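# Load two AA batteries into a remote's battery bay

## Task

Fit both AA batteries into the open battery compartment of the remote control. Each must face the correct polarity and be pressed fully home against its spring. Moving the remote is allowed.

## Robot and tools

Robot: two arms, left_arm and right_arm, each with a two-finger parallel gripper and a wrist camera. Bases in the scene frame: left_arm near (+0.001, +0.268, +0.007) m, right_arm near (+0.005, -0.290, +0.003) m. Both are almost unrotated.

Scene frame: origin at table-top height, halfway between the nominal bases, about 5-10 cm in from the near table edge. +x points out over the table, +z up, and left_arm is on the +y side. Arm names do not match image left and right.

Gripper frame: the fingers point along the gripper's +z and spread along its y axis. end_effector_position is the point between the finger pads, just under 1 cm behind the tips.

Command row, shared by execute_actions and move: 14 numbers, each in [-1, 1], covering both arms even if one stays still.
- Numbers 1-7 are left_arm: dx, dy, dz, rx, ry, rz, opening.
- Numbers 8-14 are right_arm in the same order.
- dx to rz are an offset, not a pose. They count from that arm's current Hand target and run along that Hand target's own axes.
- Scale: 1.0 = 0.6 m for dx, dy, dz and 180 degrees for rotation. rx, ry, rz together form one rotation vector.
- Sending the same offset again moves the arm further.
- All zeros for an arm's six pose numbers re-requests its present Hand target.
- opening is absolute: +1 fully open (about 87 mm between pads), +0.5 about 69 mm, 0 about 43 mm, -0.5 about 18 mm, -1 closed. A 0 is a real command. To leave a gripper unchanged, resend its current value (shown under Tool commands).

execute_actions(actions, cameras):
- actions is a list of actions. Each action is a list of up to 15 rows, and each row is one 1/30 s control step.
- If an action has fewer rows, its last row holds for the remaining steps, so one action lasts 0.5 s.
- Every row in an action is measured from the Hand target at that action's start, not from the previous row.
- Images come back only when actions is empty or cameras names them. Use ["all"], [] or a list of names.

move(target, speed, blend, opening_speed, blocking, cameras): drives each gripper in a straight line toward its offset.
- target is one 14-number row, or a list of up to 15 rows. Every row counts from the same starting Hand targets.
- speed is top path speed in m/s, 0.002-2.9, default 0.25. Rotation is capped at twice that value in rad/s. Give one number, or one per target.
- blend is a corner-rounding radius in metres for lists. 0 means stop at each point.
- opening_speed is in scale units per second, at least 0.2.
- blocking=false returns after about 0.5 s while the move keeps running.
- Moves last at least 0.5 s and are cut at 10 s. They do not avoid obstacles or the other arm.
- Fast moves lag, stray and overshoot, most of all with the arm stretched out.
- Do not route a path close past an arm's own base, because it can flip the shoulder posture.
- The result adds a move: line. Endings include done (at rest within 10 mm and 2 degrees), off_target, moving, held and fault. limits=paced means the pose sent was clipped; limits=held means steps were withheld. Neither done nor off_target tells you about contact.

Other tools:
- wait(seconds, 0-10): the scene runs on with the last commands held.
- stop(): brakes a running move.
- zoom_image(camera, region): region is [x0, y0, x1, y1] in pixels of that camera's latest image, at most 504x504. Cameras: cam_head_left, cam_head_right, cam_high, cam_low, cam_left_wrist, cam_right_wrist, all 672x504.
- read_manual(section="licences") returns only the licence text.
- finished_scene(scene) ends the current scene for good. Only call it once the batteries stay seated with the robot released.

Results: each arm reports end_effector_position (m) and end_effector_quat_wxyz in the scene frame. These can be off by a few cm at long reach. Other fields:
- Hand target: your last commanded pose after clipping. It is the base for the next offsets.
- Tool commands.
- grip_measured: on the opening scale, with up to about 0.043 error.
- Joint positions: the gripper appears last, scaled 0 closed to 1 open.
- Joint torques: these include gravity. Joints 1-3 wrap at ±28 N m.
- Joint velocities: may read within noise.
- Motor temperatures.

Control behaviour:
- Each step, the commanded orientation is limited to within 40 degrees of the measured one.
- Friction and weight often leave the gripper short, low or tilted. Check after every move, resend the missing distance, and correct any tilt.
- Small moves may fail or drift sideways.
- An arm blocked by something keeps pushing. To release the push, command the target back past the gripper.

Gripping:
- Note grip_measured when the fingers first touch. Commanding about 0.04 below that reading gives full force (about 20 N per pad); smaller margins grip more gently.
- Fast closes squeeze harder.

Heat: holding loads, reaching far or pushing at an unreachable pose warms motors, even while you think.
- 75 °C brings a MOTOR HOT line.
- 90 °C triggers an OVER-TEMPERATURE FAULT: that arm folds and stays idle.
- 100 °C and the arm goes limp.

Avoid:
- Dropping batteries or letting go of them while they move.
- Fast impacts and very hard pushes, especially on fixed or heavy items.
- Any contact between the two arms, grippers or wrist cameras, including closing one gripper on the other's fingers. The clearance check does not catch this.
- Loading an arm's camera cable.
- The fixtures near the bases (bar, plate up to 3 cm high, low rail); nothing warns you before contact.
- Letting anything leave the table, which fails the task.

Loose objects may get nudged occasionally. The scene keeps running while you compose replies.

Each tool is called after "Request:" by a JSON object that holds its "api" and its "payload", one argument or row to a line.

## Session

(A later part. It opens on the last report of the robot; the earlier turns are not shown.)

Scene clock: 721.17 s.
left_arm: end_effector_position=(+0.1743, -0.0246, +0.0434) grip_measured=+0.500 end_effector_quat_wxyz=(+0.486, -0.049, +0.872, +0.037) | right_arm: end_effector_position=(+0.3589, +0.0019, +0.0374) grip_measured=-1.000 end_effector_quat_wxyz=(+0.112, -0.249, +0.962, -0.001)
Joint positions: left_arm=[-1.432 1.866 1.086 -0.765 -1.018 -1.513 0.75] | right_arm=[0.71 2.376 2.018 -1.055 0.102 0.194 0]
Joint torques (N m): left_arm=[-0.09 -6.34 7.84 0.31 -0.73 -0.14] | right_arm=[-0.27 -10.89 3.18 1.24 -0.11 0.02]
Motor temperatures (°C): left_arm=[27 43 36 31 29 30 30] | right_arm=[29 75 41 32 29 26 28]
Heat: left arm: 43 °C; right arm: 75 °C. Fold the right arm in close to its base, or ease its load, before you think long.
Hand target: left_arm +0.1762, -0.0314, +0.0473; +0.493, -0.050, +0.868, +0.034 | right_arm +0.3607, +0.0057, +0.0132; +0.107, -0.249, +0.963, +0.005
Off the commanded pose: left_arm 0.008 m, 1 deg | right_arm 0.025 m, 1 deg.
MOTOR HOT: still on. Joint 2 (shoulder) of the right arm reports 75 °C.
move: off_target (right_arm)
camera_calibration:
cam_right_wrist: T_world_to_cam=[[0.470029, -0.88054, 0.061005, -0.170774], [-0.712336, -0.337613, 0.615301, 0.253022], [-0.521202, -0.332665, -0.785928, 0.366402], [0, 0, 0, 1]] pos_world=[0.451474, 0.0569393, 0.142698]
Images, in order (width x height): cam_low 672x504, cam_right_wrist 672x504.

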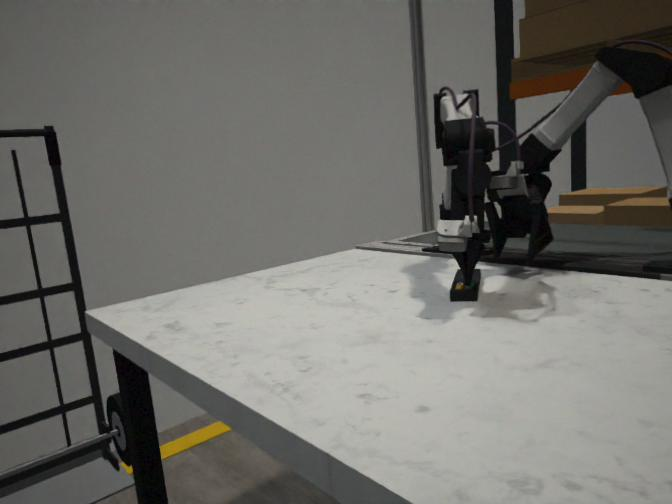

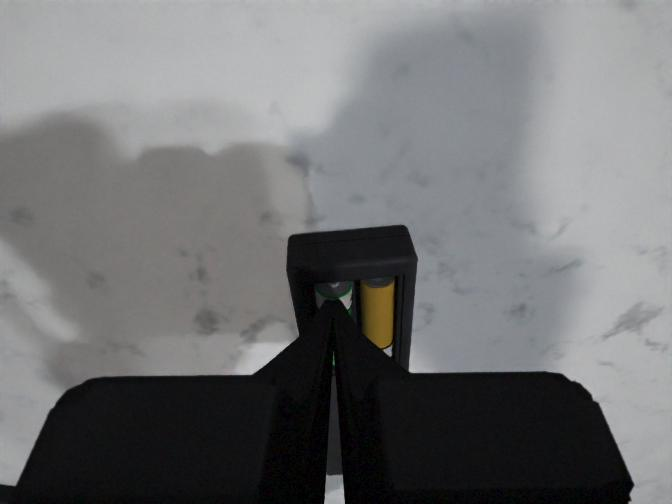

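Request:
{"api": "move", "payload": {
  "target": [
    [0,0,0,0,0,0,0.5,0.008,0,0.06,0,0.02,0,-1],
    [0,0,0,0,0,0,0.5,0.03,0,0.07,0,0.04,0,-1]
  ],
  "speed": 0.08,
  "cameras": ["cam_right_wrist","cam_low"]
}}

Request:
{"api": "zoom_image", "payload": {
  "camera": "cam_right_wrist",
  "region": [220, 200, 450, 420]
}}

Request:
{"api": "zoom_image", "payload": {
  "camera": "cam_low",
  "region": [420, 230, 540, 320]
}}

Scene clock: 723.63 s.
left_arm: end_effector_position=(+0.1743, -0.0246, +0.0434) grip_measured=+0.500 end_effector_quat_wxyz=(+0.486, -0.049, +0.872, +0.037) | right_arm: end_effector_position=(+0.3599, -0.0001, +0.0353) grip_measured=-1.000 end_effector_quat_wxyz=(+0.101, -0.248, +0.963, -0.005)
Joint positions: left_arm=[-1.432 1.866 1.086 -0.765 -1.018 -1.513 0.75] | right_arm=[0.705 2.404 2.06 -1.091 0.1 0.192 0]
Joint torques (N m): left_arm=[-0.09 -6.35 7.83 0.31 -0.73 -0.13] | right_arm=[-0.66 -2.8 2.77 1.11 -0.29 0.07]
Motor temperatures (°C): left_arm=[27 43 36 31 29 30 30] | right_arm=[29 74 40 32 29 26 28]
Heat: left arm: 43 °C; right arm: 74 °C. Fold the right arm in close to its base, or ease its load, before you think long.
Hand target: left_arm +0.1762, -0.0314, +0.0473; +0.493, -0.050, +0.868, +0.034 | right_arm +0.3540, -0.0003, -0.0316; +0.047, -0.249, +0.967, -0.011
Off the commanded pose: left_arm 0.008 m, 1 deg | right_arm 0.067 m, 6 deg.
MOTOR HOT: still on. Joint 2 (shoulder) of the right arm reports 74 °C.
move: off_target (right_arm)
camera_calibration:
cam_right_wrist: T_world_to_cam=[[0.468308, -0.881263, 0.0637371, -0.172331], [-0.701106, -0.326732, 0.633796, 0.249708], [-0.537716, -0.341498, -0.77087, 0.370028], [0, 0, 0, 1]] pos_world=[0.454745, 0.0560824, 0.137964]
Images, in order (width x height): cam_low 672x504, cam_right_wrist 672x504.

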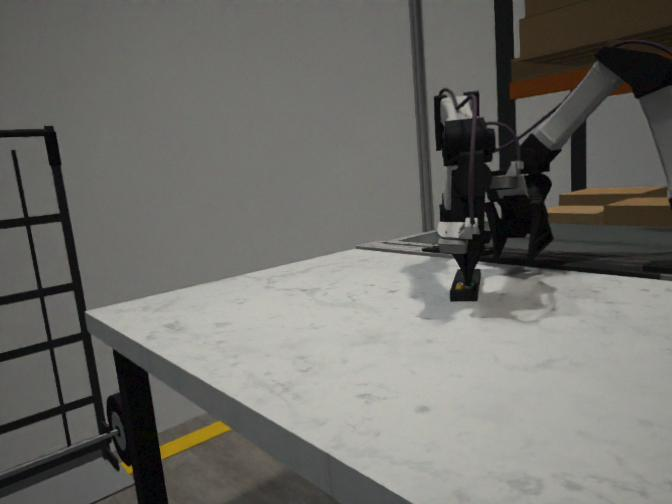

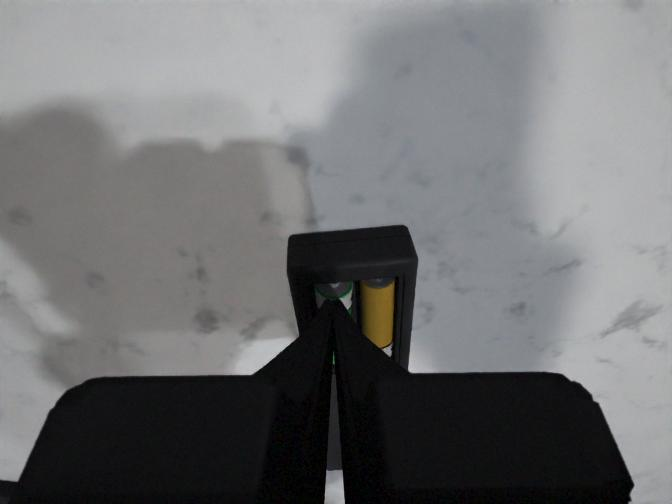

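Scaled by 2.191 from the camera's 672x504 image, which has a finer 960x720 frame.

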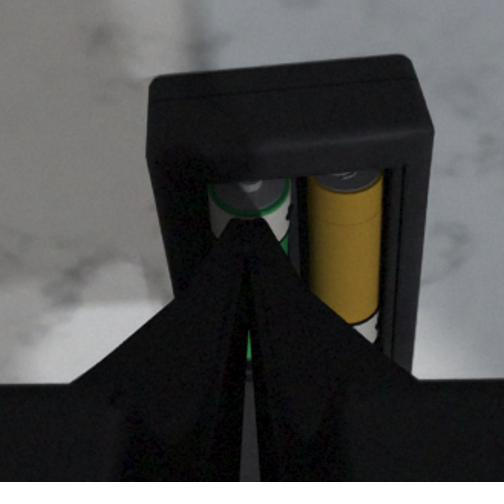

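Scaled by 4.200 from the camera's 672x504 image, which has a finer 960x720 frame.

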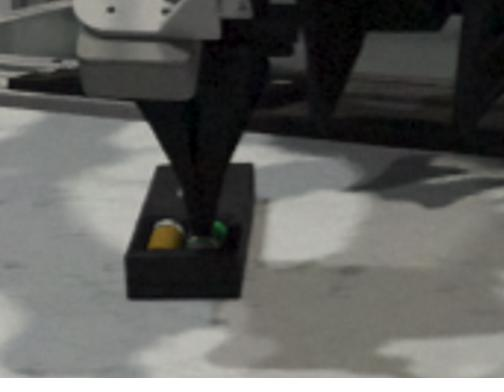

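Request:
{"api": "move", "payload": {
  "target": [
    [0,0,0,0,0,0,0.5,-0.015,0,-0.15,0,-0.04,0,-1],
    [0,0,0,0,0,0,0.5,-0.015,-0.03,-0.15,0,-0.04,0,-1],
    [0,0,0,0,0,0,0.5,-0.005,-0.03,-0.04,0,-0.02,0,-1],
    [0,0,0,0,0,0,0.5,0.0,-0.03,0,0,-0.02,0,-1]
  ],
  "speed": 0.1,
  "cameras": ["cam_right_wrist","cam_low"]
}}

Request:
{"api": "zoom_image", "payload": {
  "camera": "cam_right_wrist",
  "region": [220, 200, 450, 420]
}}

Request:
{"api": "zoom_image", "payload": {
  "camera": "cam_low",
  "region": [430, 255, 500, 310]
}}

Scene clock: 728.40 s.
left_arm: end_effector_position=(+0.1743, -0.0246, +0.0434) grip_measured=+0.500 end_effector_quat_wxyz=(+0.486, -0.049, +0.872, +0.037) | right_arm: end_effector_position=(+0.3599, -0.0131, +0.0275) grip_measured=-1.000 end_effector_quat_wxyz=(+0.105, -0.251, +0.962, +0.004)
Joint positions: left_arm=[-1.432 1.866 1.086 -0.765 -1.018 -1.513 0.75] | right_arm=[0.679 2.349 1.932 -1.002 0.083 0.16 0]
Joint torques (N m): left_arm=[-0.09 -6.35 7.83 0.31 -0.73 -0.13] | right_arm=[-1.16 -4.78 1.11 1.5 -0.13 0.03]
Motor temperatures (°C): left_arm=[27 43 37 31 29 30 30] | right_arm=[29 74 40 32 29 26 28]
Heat: left arm: 43 °C; right arm: 74 °C. Fold the right arm in close to its base, or ease its load, before you think long.
Hand target: left_arm +0.1762, -0.0314, +0.0473; +0.493, -0.050, +0.868, +0.034 | right_arm +0.3625, -0.0159, -0.0307; +0.077, -0.249, +0.965, -0.003
Off the commanded pose: left_arm 0.008 m, 1 deg | right_arm 0.058 m, 3 deg.
MOTOR HOT: still on. Joint 2 (shoulder) of the right arm reports 74 °C.
move: off_target (right_arm)
camera_calibration:
cam_right_wrist: T_world_to_cam=[[0.476061, -0.878046, 0.0490014, -0.185588], [-0.700497, -0.344931, 0.624761, 0.250267], [-0.531667, -0.33175, -0.779277, 0.357683], [0, 0, 0, 1]] pos_world=[0.453831, 0.042031, 0.131472]
Images, in order (width x height): cam_low 672x504, cam_right_wrist 672x504.

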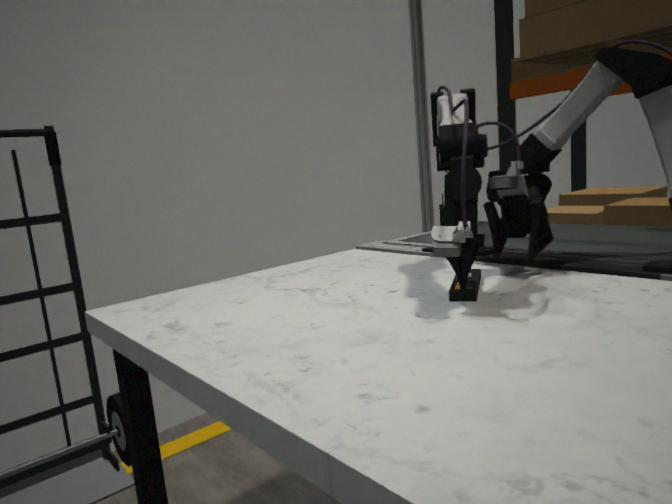

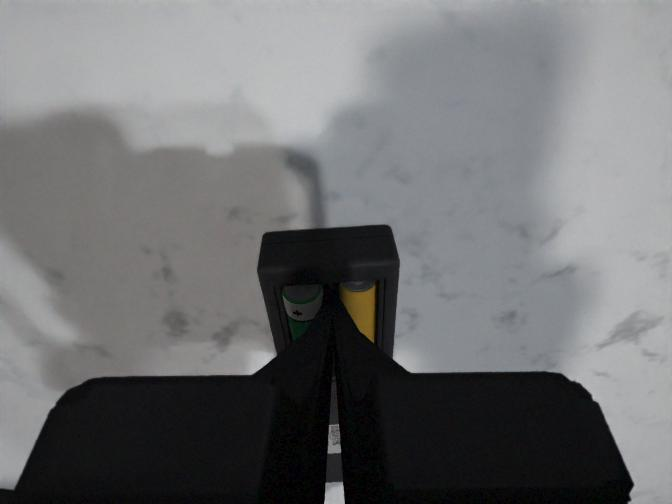

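Scaled by 2.191 from the camera's 672x504 image, which has a finer 960x720 frame.

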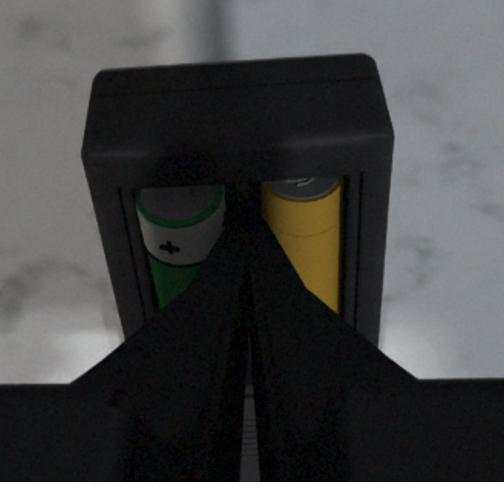

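Scaled by 7.200 from the camera's 672x504 image, which has a finer 960x720 frame.

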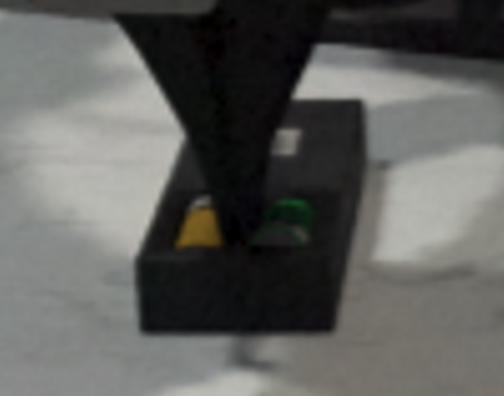

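Request:
{"api": "move", "payload": {
  "target": [
    [0,0,0,0,0,0,0.5,-0.015,0,-0.15,0,-0.02,0,-1],
    [0,0,0,0,0,0,0.5,-0.015,-0.014,-0.15,0,-0.02,0,-1],
    [0,0,0,0,0,0,0.5,-0.01,-0.014,-0.04,0,0,0,-1],
    [0,0,0,0,0,0,0.5,-0.005,-0.014,0,0,0,0,-1]
  ],
  "speed": 0.1,
  "cameras": ["cam_right_wrist"]
}}

Request:
{"api": "zoom_image", "payload": {
  "camera": "cam_right_wrist",
  "region": [220, 200, 450, 420]
}}

Scene clock: 733.27 s.
left_arm: end_effector_position=(+0.1743, -0.0246, +0.0434) grip_measured=+0.500 end_effector_quat_wxyz=(+0.486, -0.049, +0.872, +0.037) | right_arm: end_effector_position=(+0.3583, -0.0227, +0.0320) grip_measured=-1.000 end_effector_quat_wxyz=(+0.093, -0.252, +0.963, +0.000)
Joint positions: left_arm=[-1.432 1.866 1.086 -0.765 -1.018 -1.513 0.75] | right_arm=[0.664 2.341 1.938 -1.039 0.078 0.146 0]
Joint torques (N m): left_arm=[-0.09 -6.34 7.83 0.31 -0.73 -0.14] | right_arm=[-1.37 -3.89 0.98 1.74 -0.06 -0.04]
Motor temperatures (°C): left_arm=[27 43 37 31 29 30 30] | right_arm=[29 74 40 33 29 26 28]
Heat: left arm: 43 °C; right arm: 74 °C. Fold the right arm in close to its base, or ease its load, before you think long.
Hand target: left_arm +0.1762, -0.0314, +0.0473; +0.493, -0.050, +0.868, +0.034 | right_arm +0.3692, -0.0220, -0.0301; +0.077, -0.249, +0.965, -0.003
Off the commanded pose: left_arm 0.008 m, 1 deg | right_arm 0.063 m, 2 deg.
MOTOR HOT: still on. Joint 2 (shoulder) of the right arm reports 74 °C.
move: off_target (right_arm)
camera_calibration:
cam_right_wrist: T_world_to_cam=[[0.476735, -0.877599, 0.0504372, -0.193797], [-0.687204, -0.3363, 0.643935, 0.237802], [-0.548155, -0.341647, -0.763416, 0.362303], [0, 0, 0, 1]] pos_world=[0.454406, 0.0336769, 0.133233]
Images, in order (width x height): cam_right_wrist 672x504.

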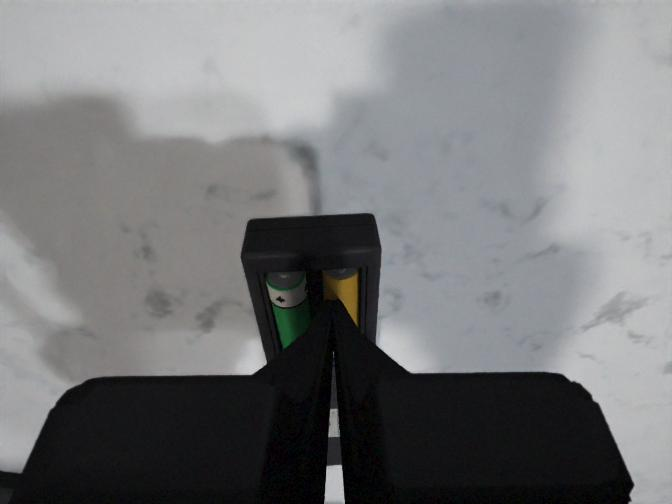

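Scaled by 2.191 from the camera's 672x504 image, which has a finer 960x720 frame.

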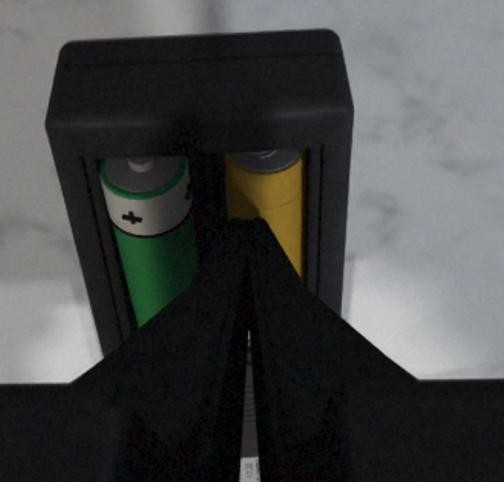

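Request:
{"api": "move", "payload": {
  "target": [
    [0,0,0,0,0,0,0.5,-0.02,0,-0.16,0,-0.02,0,-1],
    [-0.03,-0.049,0,0,0,0,0.5,-0.03,0.042,-0.15,0,-0.02,0,-0.45],
    [-0.043,-0.049,0.051,0,0,0,0.5,-0.03,0.042,-0.15,0,-0.02,0,-0.45]
  ],
  "speed": 0.08,
  "cameras": ["cam_right_wrist","cam_left_wrist","cam_head_right"]
}}

Request:
{"api": "zoom_image", "payload": {
  "camera": "cam_right_wrist",
  "region": [220, 200, 450, 420]
}}

Scene clock: 740.53 s.
left_arm: end_effector_position=(+0.1879, -0.0541, +0.0591) grip_measured=+0.500 end_effector_quat_wxyz=(+0.487, -0.050, +0.871, +0.035) | right_arm: end_effector_position=(+0.3529, +0.0006, +0.0555) grip_measured=-0.450 end_effector_quat_wxyz=(+0.095, -0.252, +0.963, +0.004)
Joint positions: left_arm=[-1.407 1.931 1.244 -0.811 -1.018 -1.464 0.75] | right_arm=[0.708 2.381 2.099 -1.158 0.078 0.189 0.275]
Joint torques (N m): left_arm=[-0.06 -8.46 5.78 0.48 -0.57 -0.14] | right_arm=[0.02 -13.19 10.24 0.55 0.09 0.15]
Motor temperatures (°C): left_arm=[27 43 37 31 29 30 30] | right_arm=[29 72 40 33 29 26 28]
Heat: left arm: 43 °C; right arm: 72 °C. Fold the right arm in close to its base, or ease its load, before you think long.
Hand target: left_arm +0.1872, -0.0544, +0.0591; +0.487, -0.049, +0.871, +0.035 (not the last commanded pose) | right_arm +0.3590, +0.0057, +0.0604; +0.108, -0.249, +0.963, +0.005
Off the commanded pose: left_arm 0.032 m, 1 deg | right_arm 0.010 m, 2 deg.
MOTOR HOT: still on. Joint 2 (shoulder) of the right arm reports 72 °C.
move: held (left_arm; a check stopped the path); path passed 2 of 3 targets; limits=held
pose unreachable (left arm): on one or more control steps of this call, first in action 0 (counted from 0), this arm could not follow its commanded pose, so it was not sent that pose on those steps. It may still have moved: this result reports where it is.
cause: moving toward the commanded pose would bring a part of the arm too close to another arm (this arm's wrist (the part past joint 4) and the right arm's upper arm (the part past joint 2), along the way the arms are being sent, or toward where that arm still pushes).
camera_calibration:
cam_left_wrist: T_world_to_cam=[[0.142572, -0.989628, -0.0175963, -0.0796785], [-0.980041, -0.138658, -0.142456, 0.20637], [0.138538, 0.0375553, -0.989645, 0.174782], [0, 0, 0, 1]] pos_world=[0.189397, -0.056801, 0.200969]
cam_right_wrist: T_world_to_cam=[[0.478316, -0.877082, 0.0440659, -0.17222], [-0.686908, -0.342398, 0.641031, 0.226859], [-0.547148, -0.336884, -0.766249, 0.385083], [0, 0, 0, 1]] pos_world=[0.448904, 0.0563535, 0.157235]
Images, in order (width x height): cam_head_right 672x504, cam_left_wrist 672x504, cam_right_wrist 672x504.

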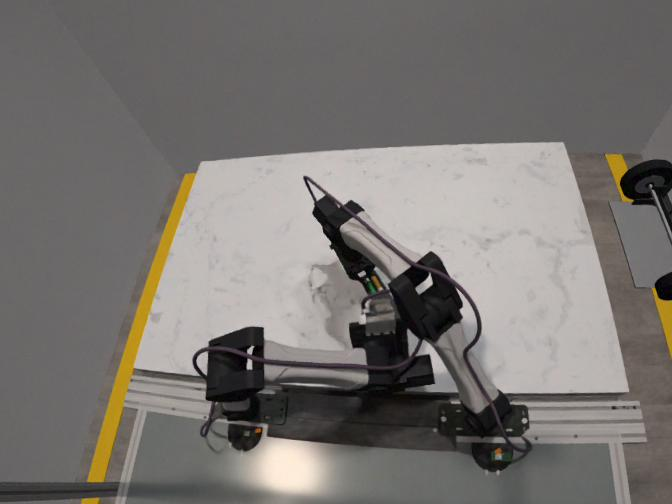

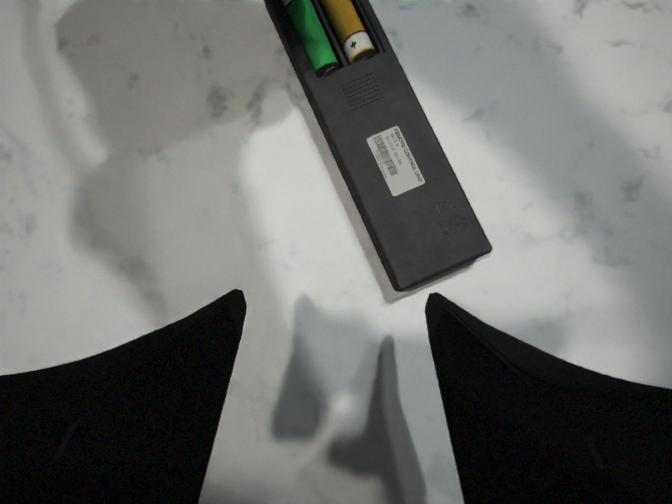

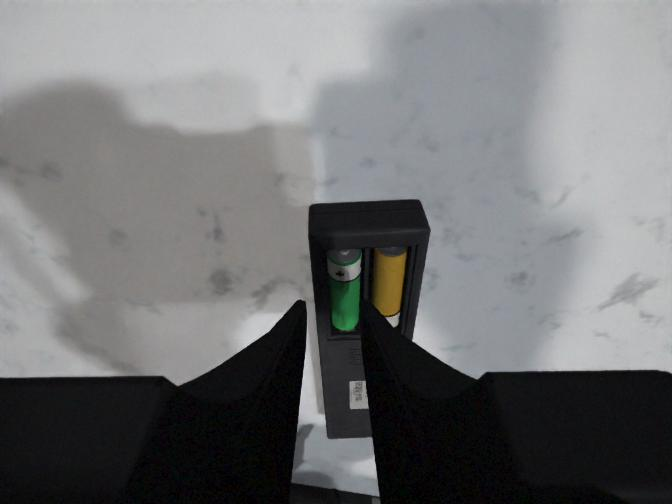

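Scaled by 2.191 from the camera's 672x504 image, which has a finer 960x720 frame.

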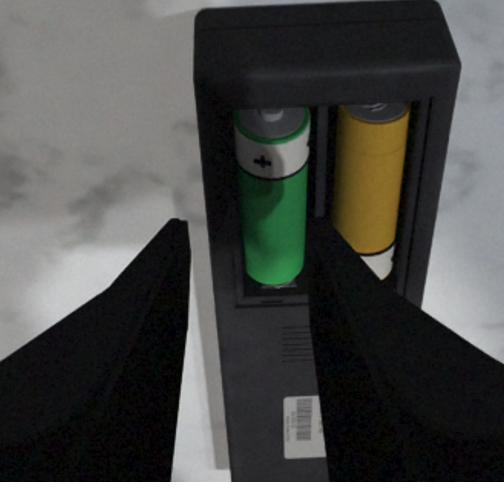

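Request:
{"api": "move", "payload": {
  "target": [
    [0.0,0.06,0,0,0,0,0.5,0.074,-0.026,-0.014,0,0,0,0.5]
  ],
  "speed": 0.1,
  "cameras": ["cam_right_wrist","cam_left_wrist"]
}}

Scene clock: 742.83 s.
left_arm: end_effector_position=(+0.1818, -0.0198, +0.0553) grip_measured=+0.500 end_effector_quat_wxyz=(+0.486, -0.045, +0.872, +0.043) | right_arm: end_effector_position=(+0.3213, -0.0280, +0.0491) grip_measured=+0.500 end_effector_quat_wxyz=(+0.088, -0.251, +0.964, +0.000)
Joint positions: left_arm=[-1.407 1.829 1.09 -0.775 -1.018 -1.461 0.75] | right_arm=[0.705 2.205 1.782 -1.033 0.078 0.189 0.75]
Joint torques (N m): left_arm=[0.58 -9.66 4.51 0.57 -0.57 -0.06] | right_arm=[-0.65 -15.83 5.68 0.68 0.11 0.02]
Motor temperatures (°C): left_arm=[27 43 37 31 29 30 30] | right_arm=[29 73 40 33 29 26 28]
Heat: left arm: 43 °C; right arm: 73 °C. Fold the right arm in close to its base, or ease its load, before you think long.
Hand target: left_arm +0.1829, -0.0186, +0.0595; +0.487, -0.049, +0.871, +0.035 | right_arm +0.3269, -0.0296, +0.0601; +0.108, -0.249, +0.963, +0.005
Off the commanded pose: left_arm 0.005 m, 1 deg | right_arm 0.012 m, 2 deg.
MOTOR HOT: still on. Joint 2 (shoulder) of the right arm reports 73 °C.
move: off_target (right_arm)
camera_calibration:
cam_left_wrist: T_world_to_cam=[[0.140915, -0.989371, -0.0358762, -0.0435857], [-0.980701, -0.134536, -0.141863, 0.204716], [0.135529, 0.0551746, -0.989236, 0.171338], [0, 0, 0, 1]] pos_world=[0.183686, -0.0250342, 0.196972]
cam_right_wrist: T_world_to_cam=[[0.476539, -0.877884, 0.0472309, -0.181455], [-0.680129, -0.334085, 0.652542, 0.196916], [-0.557077, -0.343085, -0.756279, 0.355871], [0, 0, 0, 1]] pos_world=[0.418646, 0.0285842, 0.149212]
Images, in order (width x height): cam_left_wrist 672x504, cam_right_wrist 672x504.

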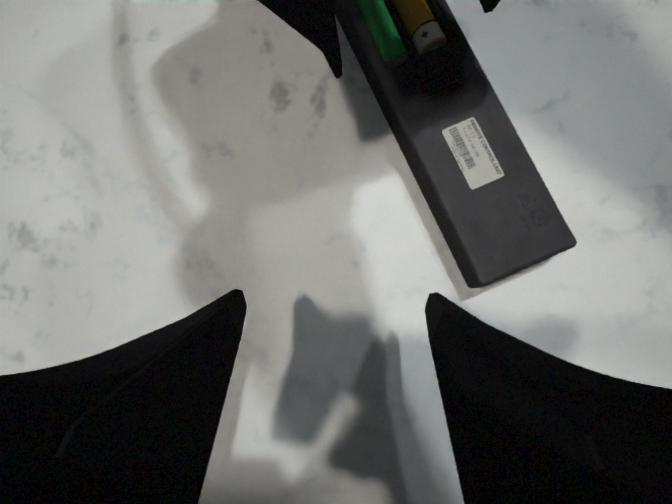

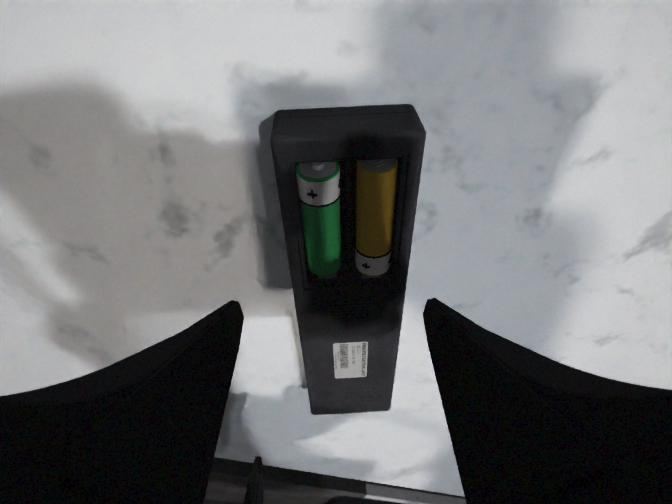

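Request:
{"api": "move", "payload": {
  "target": [
    [0,0,0,0,0,0,0.5,0,-0.008,0,0,0,0,0.5],
    [0,0,0,0,0,0,0.5,0.012,-0.008,0.065,0,0,0,0.5],
    [0,0,0,0,0,0,0.5,0.012,-0.008,0.065,0,0,0,0.0],
    [0,0,0,0,0,0,0.5,-0.042,-0.008,0.068,0,0,0,0.0],
    [0,0,0,0,0,0,0.5,-0.042,-0.008,0.068,0,0,0,0.5],
    [0,0,0,0,0,0,0.5,-0.062,-0.008,-0.02,0,0,0,0.5]
  ],
  "speed": 0.08,
  "opening_speed": 1,
  "cameras": ["cam_left_wrist","cam_right_wrist"]
}}

Scene clock: 749.67 s.
left_arm: end_effector_position=(+0.1818, -0.0200, +0.0553) grip_measured=+0.500 end_effector_quat_wxyz=(+0.486, -0.045, +0.872, +0.042) | right_arm: end_effector_position=(+0.3511, -0.0203, +0.0722) grip_measured=+0.500 end_effector_quat_wxyz=(+0.094, -0.250, +0.964, +0.001)
Joint positions: left_arm=[-1.407 1.829 1.09 -0.774 -1.018 -1.46 0.75] | right_arm=[0.677 2.31 2.046 -1.177 0.078 0.163 0.75]
Joint torques (N m): left_arm=[0.59 -9.66 4.51 0.59 -0.57 -0.07] | right_arm=[-0.12 -13.38 10.28 0.52 0.08 0.01]
Motor temperatures (°C): left_arm=[27 43 37 31 29 30 30] | right_arm=[29 72 40 33 29 26 28]
Heat: left arm: 43 °C; right arm: 72 °C. Fold the right arm in close to its base, or ease its load, before you think long.
Hand target: left_arm +0.1829, -0.0186, +0.0595; +0.487, -0.049, +0.871, +0.035 | right_arm +0.3584, -0.0168, +0.0798; +0.108, -0.249, +0.963, +0.005
Off the commanded pose: left_arm 0.005 m, 1 deg | right_arm 0.011 m, 2 deg.
MOTOR HOT: still on. Joint 2 (shoulder) of the right arm reports 72 °C.
move: off_target (right_arm)
camera_calibration:
cam_left_wrist: T_world_to_cam=[[0.140539, -0.989445, -0.035319, -0.0437298], [-0.980741, -0.134239, -0.14187, 0.204719], [0.135631, 0.0545771, -0.989255, 0.171314], [0, 0, 0, 1]] pos_world=[0.183687, -0.0251369, 0.196972]
cam_right_wrist: T_world_to_cam=[[0.473911, -0.87927, 0.0478917, -0.189214], [-0.688202, -0.335902, 0.643077, 0.208227], [-0.549351, -0.33772, -0.764302, 0.390523], [0, 0, 0, 1]] pos_world=[0.447507, 0.0354611, 0.173633]
Images, in order (width x height): cam_left_wrist 672x504, cam_right_wrist 672x504.

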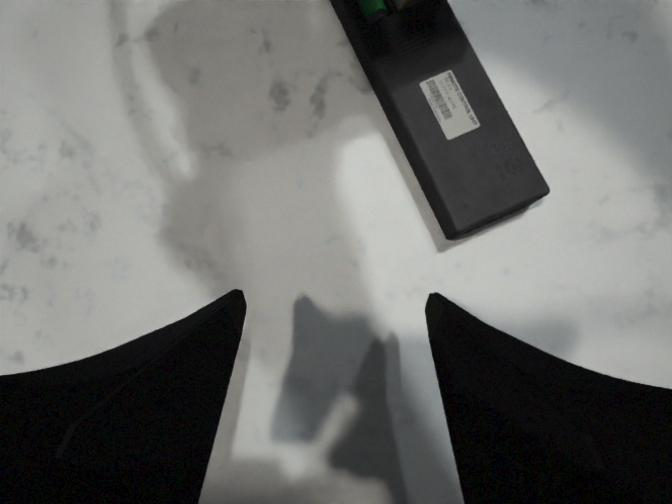

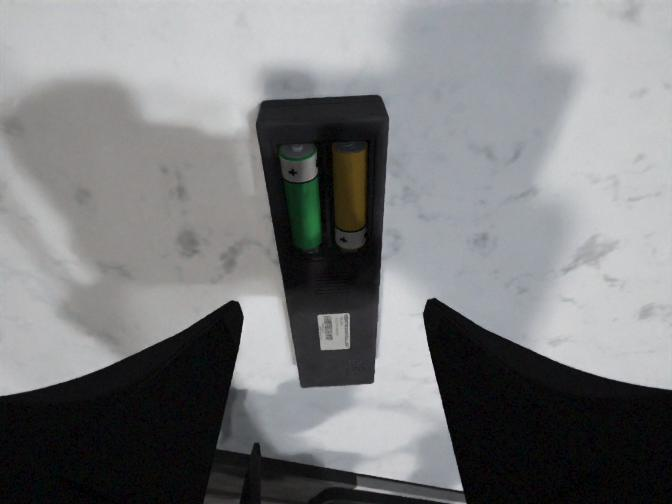

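Request:
{"api": "move", "payload": {
  "target": [
    [0,0,0,0,0,0,1,-0.054,0.019,0.018,0,0,0,-0.45],
    [-0.04,-0.034,0,0,0,0,1,-0.054,0.019,0.048,0,0,0,-0.45],
    [-0.047,-0.034,0.063,0,0,0,1,-0.05,0.019,0.066,0,0,0,-0.45]
  ],
  "speed": 0.08,
  "cameras": ["cam_left_wrist","cam_right_wrist"]
}}

Request:
{"api": "zoom_image", "payload": {
  "camera": "cam_right_wrist",
  "region": [220, 200, 450, 420]
}}

Scene clock: 754.47 s.
left_arm: end_effector_position=(+0.2041, -0.0310, +0.0750) grip_measured=+0.993 end_effector_quat_wxyz=(+0.488, -0.052, +0.871, +0.041) | right_arm: end_effector_position=(+0.3864, +0.0081, +0.0580) grip_measured=-0.450 end_effector_quat_wxyz=(+0.107, -0.249, +0.963, +0.007)
Joint positions: left_arm=[-1.347 1.829 1.172 -0.768 -1.015 -1.368 0.996] | right_arm=[0.677 2.531 2.377 -1.259 0.078 0.163 0.275]
Joint torques (N m): left_arm=[-0.38 -7.72 5.97 0.61 -0.57 -0.14] | right_arm=[0.25 -14.37 5.76 0.75 0.05 0.09]
Motor temperatures (°C): left_arm=[27 43 37 31 29 30 30] | right_arm=[29 73 40 32 29 26 28]
Heat: left arm: 43 °C; right arm: 73 °C. Fold the right arm in close to its base, or ease its load, before you think long.
Hand target: left_arm +0.2022, -0.0318, +0.0750; +0.488, -0.049, +0.871, +0.040 (not the last commanded pose) | right_arm +0.3865, +0.0103, +0.0524; +0.108, -0.249, +0.963, +0.005 (not the last commanded pose)
Off the commanded pose: left_arm 0.030 m, 1 deg | right_arm 0.011 m, 0 deg.
MOTOR HOT: still on. Joint 2 (shoulder) of the right arm reports 73 °C.
move: held (left_arm; a check stopped the path), off_target (right_arm; braked when a check withheld steps of left_arm); path passed 2 of 3 targets; limits=held
pose unreachable (left arm): on one or more control steps of this call, first in action 0 (counted from 0), this arm could not follow its commanded pose, so it was not sent that pose on those steps. It may still have moved: this result reports where it is.
cause: moving toward the commanded pose would bring a part of the arm too close to another arm (this arm's wrist (the part past joint 4) and the right arm's upper arm (the part past joint 2), at the place that arm is still heading or pushing toward).
camera_calibration:
cam_left_wrist: T_world_to_cam=[[0.151846, -0.988065, -0.0259046, -0.0600278], [-0.97856, -0.146593, -0.144677, 0.227344], [0.139153, 0.0473179, -0.98914, 0.187473], [0, 0, 0, 1]] pos_world=[0.205497, -0.0348552, 0.216774]
cam_right_wrist: T_world_to_cam=[[0.472186, -0.880471, 0.0425517, -0.179231], [-0.702359, -0.346619, 0.621729, 0.257917], [-0.532665, -0.323458, -0.782076, 0.403158], [0, 0, 0, 1]] pos_world=[0.480529, 0.0619961, 0.162573]
Images, in order (width x height): cam_left_wrist 672x504, cam_right_wrist 672x504.

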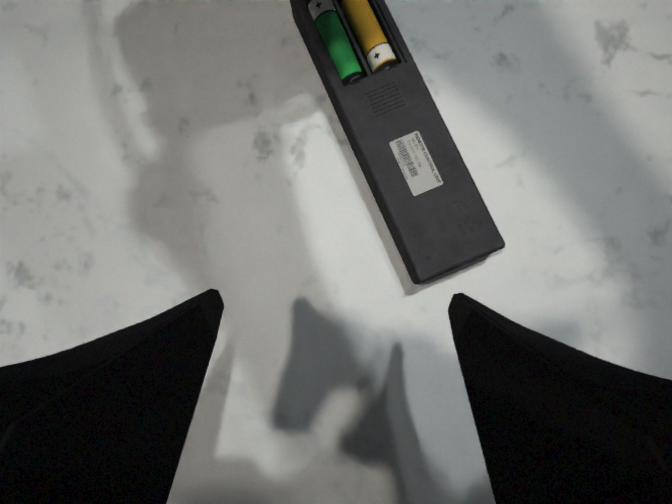

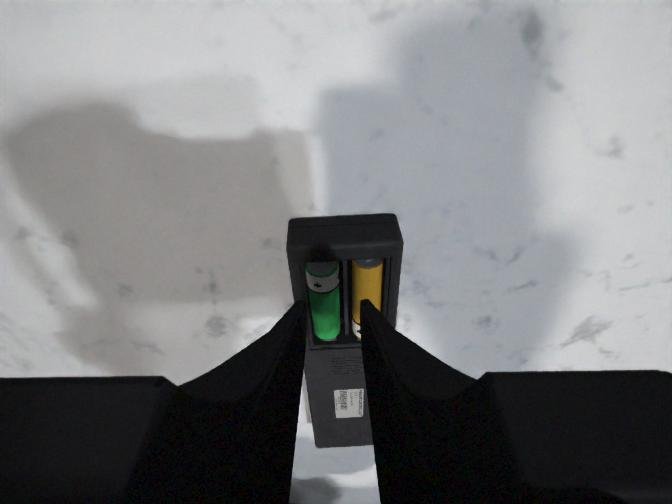

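Scaled by 2.191 from the camera's 672x504 image, which has a finer 960x720 frame.

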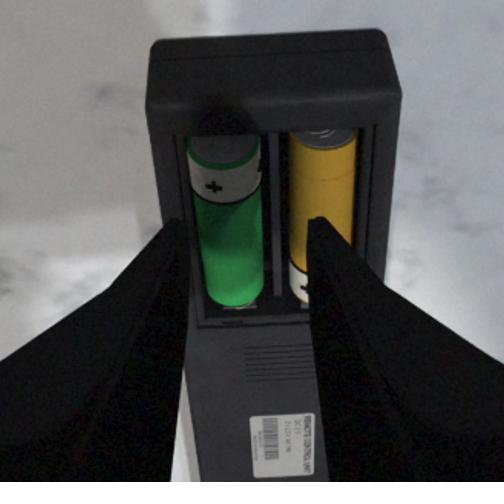

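Request:
{"api": "move", "payload": {
  "target": [
    [0.0,0.006,0.0,0,0,0,1,0,0.007,0,0,0,0,-0.45],
    [-0.02,0.006,0.093,0,0,0,1,0.004,0.007,0.034,0,0,0,-0.45]
  ],
  "speed": 0.08,
  "cameras": ["cam_left_wrist","cam_right_wrist"]
}}

Request:
{"api": "zoom_image", "payload": {
  "camera": "cam_right_wrist",
  "region": [220, 200, 450, 420]
}}

Scene clock: 757.57 s.
left_arm: end_effector_position=(+0.2073, -0.0276, +0.0714) grip_measured=+0.993 end_effector_quat_wxyz=(+0.487, -0.051, +0.871, +0.045) | right_arm: end_effector_position=(+0.3854, +0.0116, +0.0543) grip_measured=-0.450 end_effector_quat_wxyz=(+0.108, -0.250, +0.962, +0.008)
Joint positions: left_arm=[-1.335 1.829 1.156 -0.745 -1.015 -1.35 0.996] | right_arm=[0.683 2.531 2.362 -1.24 0.078 0.168 0.275]
Joint torques (N m): left_arm=[-0.09 -7.71 6.06 0.64 -0.58 -0.13] | right_arm=[0.44 -14.02 5.82 0.73 0.08 0.13]
Motor temperatures (°C): left_arm=[27 43 37 31 29 30 30] | right_arm=[29 73 40 32 29 26 28]
Heat: left arm: 43 °C; right arm: 73 °C. Fold the right arm in close to its base, or ease its load, before you think long.
Hand target: left_arm +0.2065, -0.0286, +0.0718; +0.488, -0.050, +0.871, +0.044 (not the last commanded pose) | right_arm +0.3850, +0.0139, +0.0467; +0.107, -0.249, +0.963, +0.005 (not the last commanded pose)
Off the commanded pose: left_arm 0.051 m, 1 deg | right_arm 0.023 m, 0 deg.
MOTOR HOT: still on. Joint 2 (shoulder) of the right arm reports 73 °C.
move: held (left_arm; a check stopped the path), off_target (right_arm; braked when a check withheld steps of left_arm); path passed 1 of 2 targets; limits=held
pose unreachable (left arm): on one or more control steps of this call, first in action 0 (counted from 0), this arm could not follow its commanded pose, so it was not sent that pose on those steps. It may still have moved: this result reports where it is.
cause: moving toward the commanded pose would bring a part of the arm too close to another arm (this arm's wrist (the part past joint 4) and the right arm's forearm (the part past joint 3), at the place that arm is still heading or pushing toward).
camera_calibration:
cam_left_wrist: T_world_to_cam=[[0.153713, -0.987508, -0.0346415, -0.0570353], [-0.978479, -0.147236, -0.144567, 0.230396], [0.137661, 0.0561178, -0.988888, 0.183887], [0, 0, 0, 1]] pos_world=[0.208891, -0.0327195, 0.213176]
cam_right_wrist: T_world_to_cam=[[0.474185, -0.879456, 0.0413015, -0.176262], [-0.703111, -0.350036, 0.618959, 0.261177], [-0.52989, -0.322541, -0.784336, 0.399899], [0, 0, 0, 1]] pos_world=[0.47912, 0.0653903, 0.159277]
Images, in order (width x height): cam_left_wrist 672x504, cam_right_wrist 672x504.

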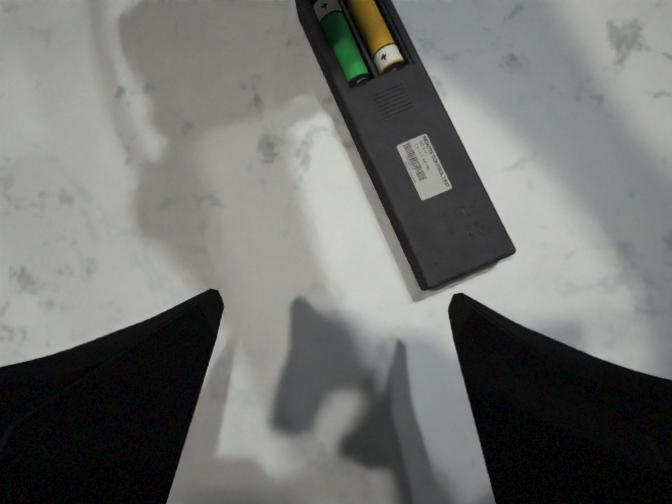

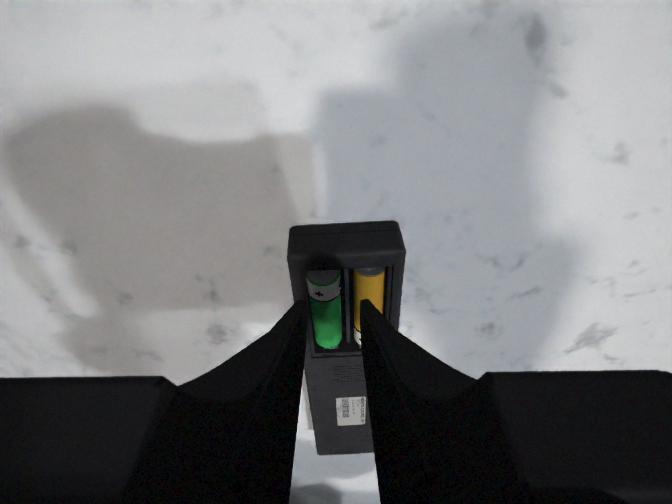

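Scaled by 2.191 from the camera's 672x504 image, which has a finer 960x720 frame.

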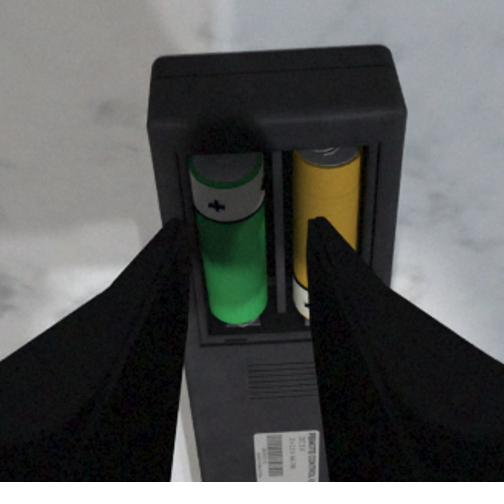

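Request:
{"api": "move", "payload": {
  "target": [
    [0,0.08,0,0,0,0,1,0,0,-0.03,0,0,0,0.5],
    [0,0.08,0,0,0,0,1,0.07,-0.012,-0.035,0,0,0,0.5],
    [0,0.08,0,0,0,0,1,0.084,-0.012,0.045,0,0,0,0.5],
    [0,0.08,0,0,0,0,1,0.084,-0.012,0.045,0,0,0,0.0],
    [0,0.08,0,0,0,0,1,0.06,0.045,0.045,0,0,0,0.0],
    [0,0.08,0,0,0,0,1,0.06,0.045,0.045,0,0,0,0.5],
    [0,0.08,0,0,0,0,1,0.04,0.045,-0.04,0,0,0,0.5]
  ],
  "speed": 0.1,
  "opening_speed": 1.5,
  "cameras": ["cam_left_wrist","cam_right_wrist"]
}}

Scene clock: 765.07 s.
left_arm: end_effector_position=(+0.1992, +0.0161, +0.0715) grip_measured=+0.993 end_effector_quat_wxyz=(+0.488, -0.046, +0.871, +0.048) | right_arm: end_effector_position=(+0.3427, +0.0182, +0.0611) grip_measured=+0.500 end_effector_quat_wxyz=(+0.097, -0.250, +0.963, +0.005)
Joint positions: left_arm=[-1.326 1.67 0.964 -0.698 -1.015 -1.322 0.996] | right_arm=[0.749 2.398 2.151 -1.191 0.083 0.235 0.75]
Joint torques (N m): left_arm=[0.83 -8.06 4.63 0.8 -0.54 -0.07] | right_arm=[0.49 -12.92 10.39 0.52 0.11 0.12]
Motor temperatures (°C): left_arm=[27 44 37 31 29 30 30] | right_arm=[29 74 41 32 29 26 28]
Heat: left arm: 44 °C; right arm: 74 °C. Fold the right arm in close to its base, or ease its load, before you think long.
Hand target: left_arm +0.2002, +0.0189, +0.0732; +0.488, -0.050, +0.871, +0.044 | right_arm +0.3467, +0.0247, +0.0641; +0.108, -0.249, +0.963, +0.005
Off the commanded pose: left_arm 0.003 m, 1 deg | right_arm 0.008 m, 1 deg.
MOTOR HOT: still on. Joint 2 (shoulder) of the right arm reports 74 °C.
move: done
camera_calibration:
cam_left_wrist: T_world_to_cam=[[0.148987, -0.987891, -0.0433039, -0.0110943], [-0.979156, -0.141273, -0.145928, 0.229089], [0.138044, 0.0641427, -0.988347, 0.182355], [0, 0, 0, 1]] pos_world=[0.200794, 0.00970739, 0.21318]
cam_right_wrist: T_world_to_cam=[[0.474334, -0.879349, 0.0418637, -0.150579], [-0.690882, -0.342357, 0.636768, 0.223912], [-0.545609, -0.330964, -0.769918, 0.389416], [0, 0, 0, 1]] pos_world=[0.438591, 0.0731294, 0.163542]
Images, in order (width x height): cam_left_wrist 672x504, cam_right_wrist 672x504.

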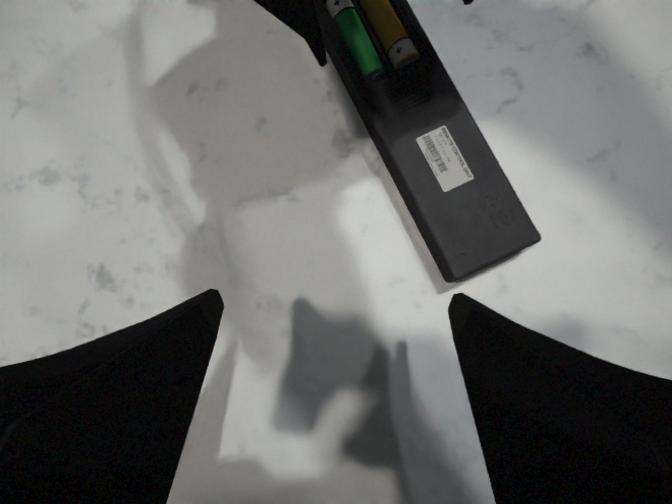

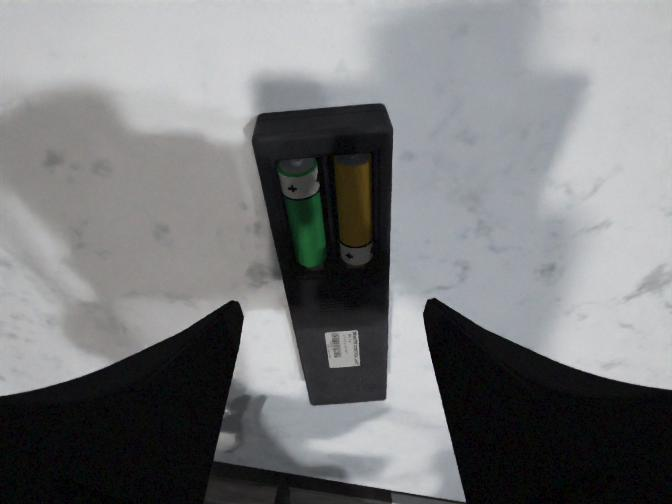

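Request:
{"api": "move", "payload": {
  "target": [
    [0,-0.059,0,0,0,0,0.5,-0.056,0.018,0.01,0,0,0,-0.45],
    [-0.0215,-0.059,0.09,0,0,0,0.5,-0.053,0.018,0.036,0,0,0,-0.45]
  ],
  "speed": 0.08,
  "cameras": ["cam_left_wrist","cam_right_wrist"]
}}

Request:
{"api": "zoom_image", "payload": {
  "camera": "cam_right_wrist",
  "region": [220, 200, 450, 420]
}}

Scene clock: 768.53 s.
left_arm: end_effector_position=(+0.2031, +0.0010, +0.0690) grip_measured=+0.500 end_effector_quat_wxyz=(+0.487, -0.046, +0.871, +0.049) | right_arm: end_effector_position=(+0.3671, +0.0437, +0.0616) grip_measured=-0.450 end_effector_quat_wxyz=(+0.097, -0.250, +0.963, +0.006)
Joint positions: left_arm=[-1.326 1.731 1.025 -0.699 -1.014 -1.324 0.75] | right_arm=[0.753 2.676 2.665 -1.427 0.083 0.238 0.275]
Joint torques (N m): left_arm=[0.2 -7.09 5.56 0.63 -0.57 -0.12] | right_arm=[0.4 -14.39 10.03 0.52 0.12 0.12]
Motor temperatures (°C): left_arm=[27 44 37 31 29 30 30] | right_arm=[29 75 41 32 29 26 28]
Heat: left arm: 44 °C; right arm: 75 °C. Fold the right arm in close to its base, or ease its load, before you think long.
Hand target: left_arm +0.2027, +0.0027, +0.0691; +0.487, -0.045, +0.871, +0.051 (not the last commanded pose) | right_arm +0.3697, +0.0486, +0.0646; +0.108, -0.249, +0.963, +0.005 (not the last commanded pose)
Off the commanded pose: left_arm 0.057 m, 1 deg | right_arm 0.015 m, 1 deg.
MOTOR HOT: still on. Joint 2 (shoulder) of the right arm reports 75 °C.
move: held (left_arm; a check stopped the path), off_target (right_arm; braked when a check withheld steps of left_arm); path passed 0 of 2 targets; limits=held
pose unreachable (left arm): on one or more control steps of this call, first in action 0 (counted from 0), this arm could not follow its commanded pose, so it was not sent that pose on those steps. It may still have moved: this result reports where it is.
cause: moving toward the commanded pose would bring a part of the arm too close to another arm (this arm's wrist (the part past joint 4) and the right arm's forearm (the part past joint 3), at the place that arm is still heading or pushing toward).
camera_calibration:
cam_left_wrist: T_world_to_cam=[[0.149616, -0.987739, -0.0445804, -0.0267664], [-0.979229, -0.141785, -0.144941, 0.230279], [0.136843, 0.0653398, -0.988436, 0.180584], [0, 0, 0, 1]] pos_world=[0.204789, -0.00558739, 0.210679]
cam_right_wrist: T_world_to_cam=[[0.475021, -0.879001, 0.0413711, -0.140063], [-0.690723, -0.34332, 0.636422, 0.249155], [-0.545212, -0.33089, -0.770231, 0.411326], [0, 0, 0, 1]] pos_world=[0.46289, 0.0985285, 0.164042]
Images, in order (width x height): cam_left_wrist 672x504, cam_right_wrist 672x504.

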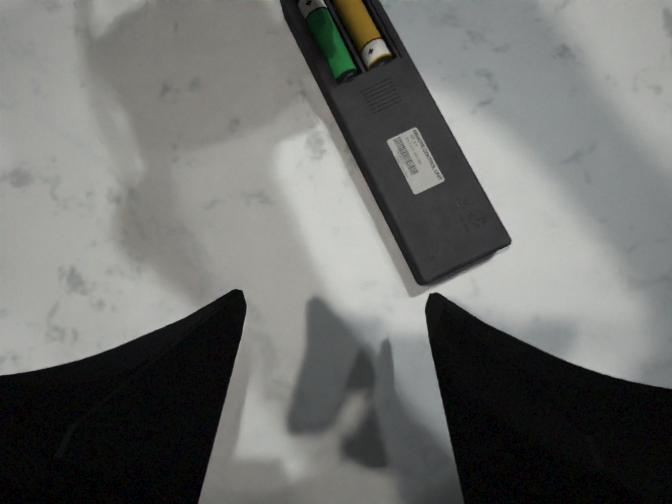

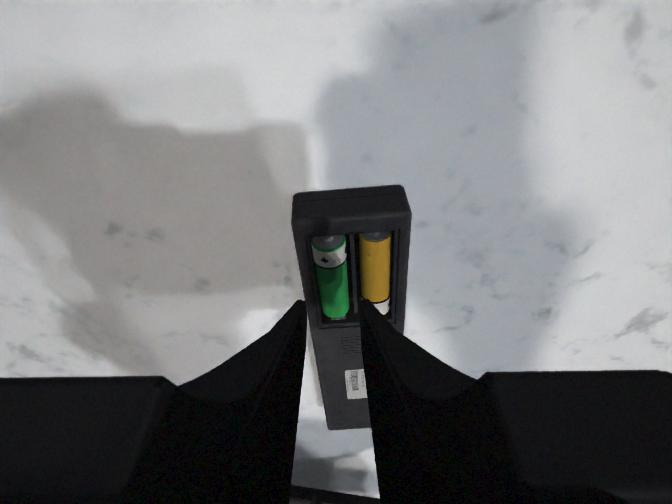

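Scaled by 2.191 from the camera's 672x504 image, which has a finer 960x720 frame.

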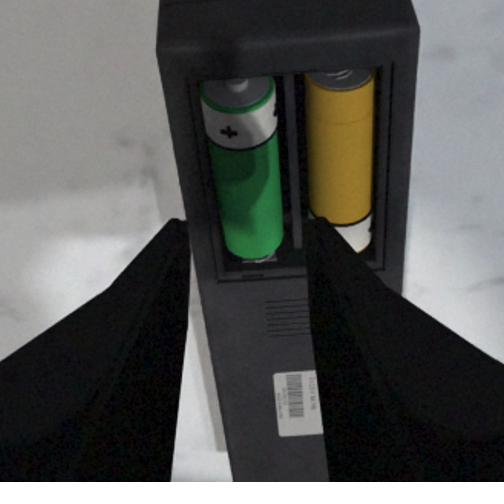

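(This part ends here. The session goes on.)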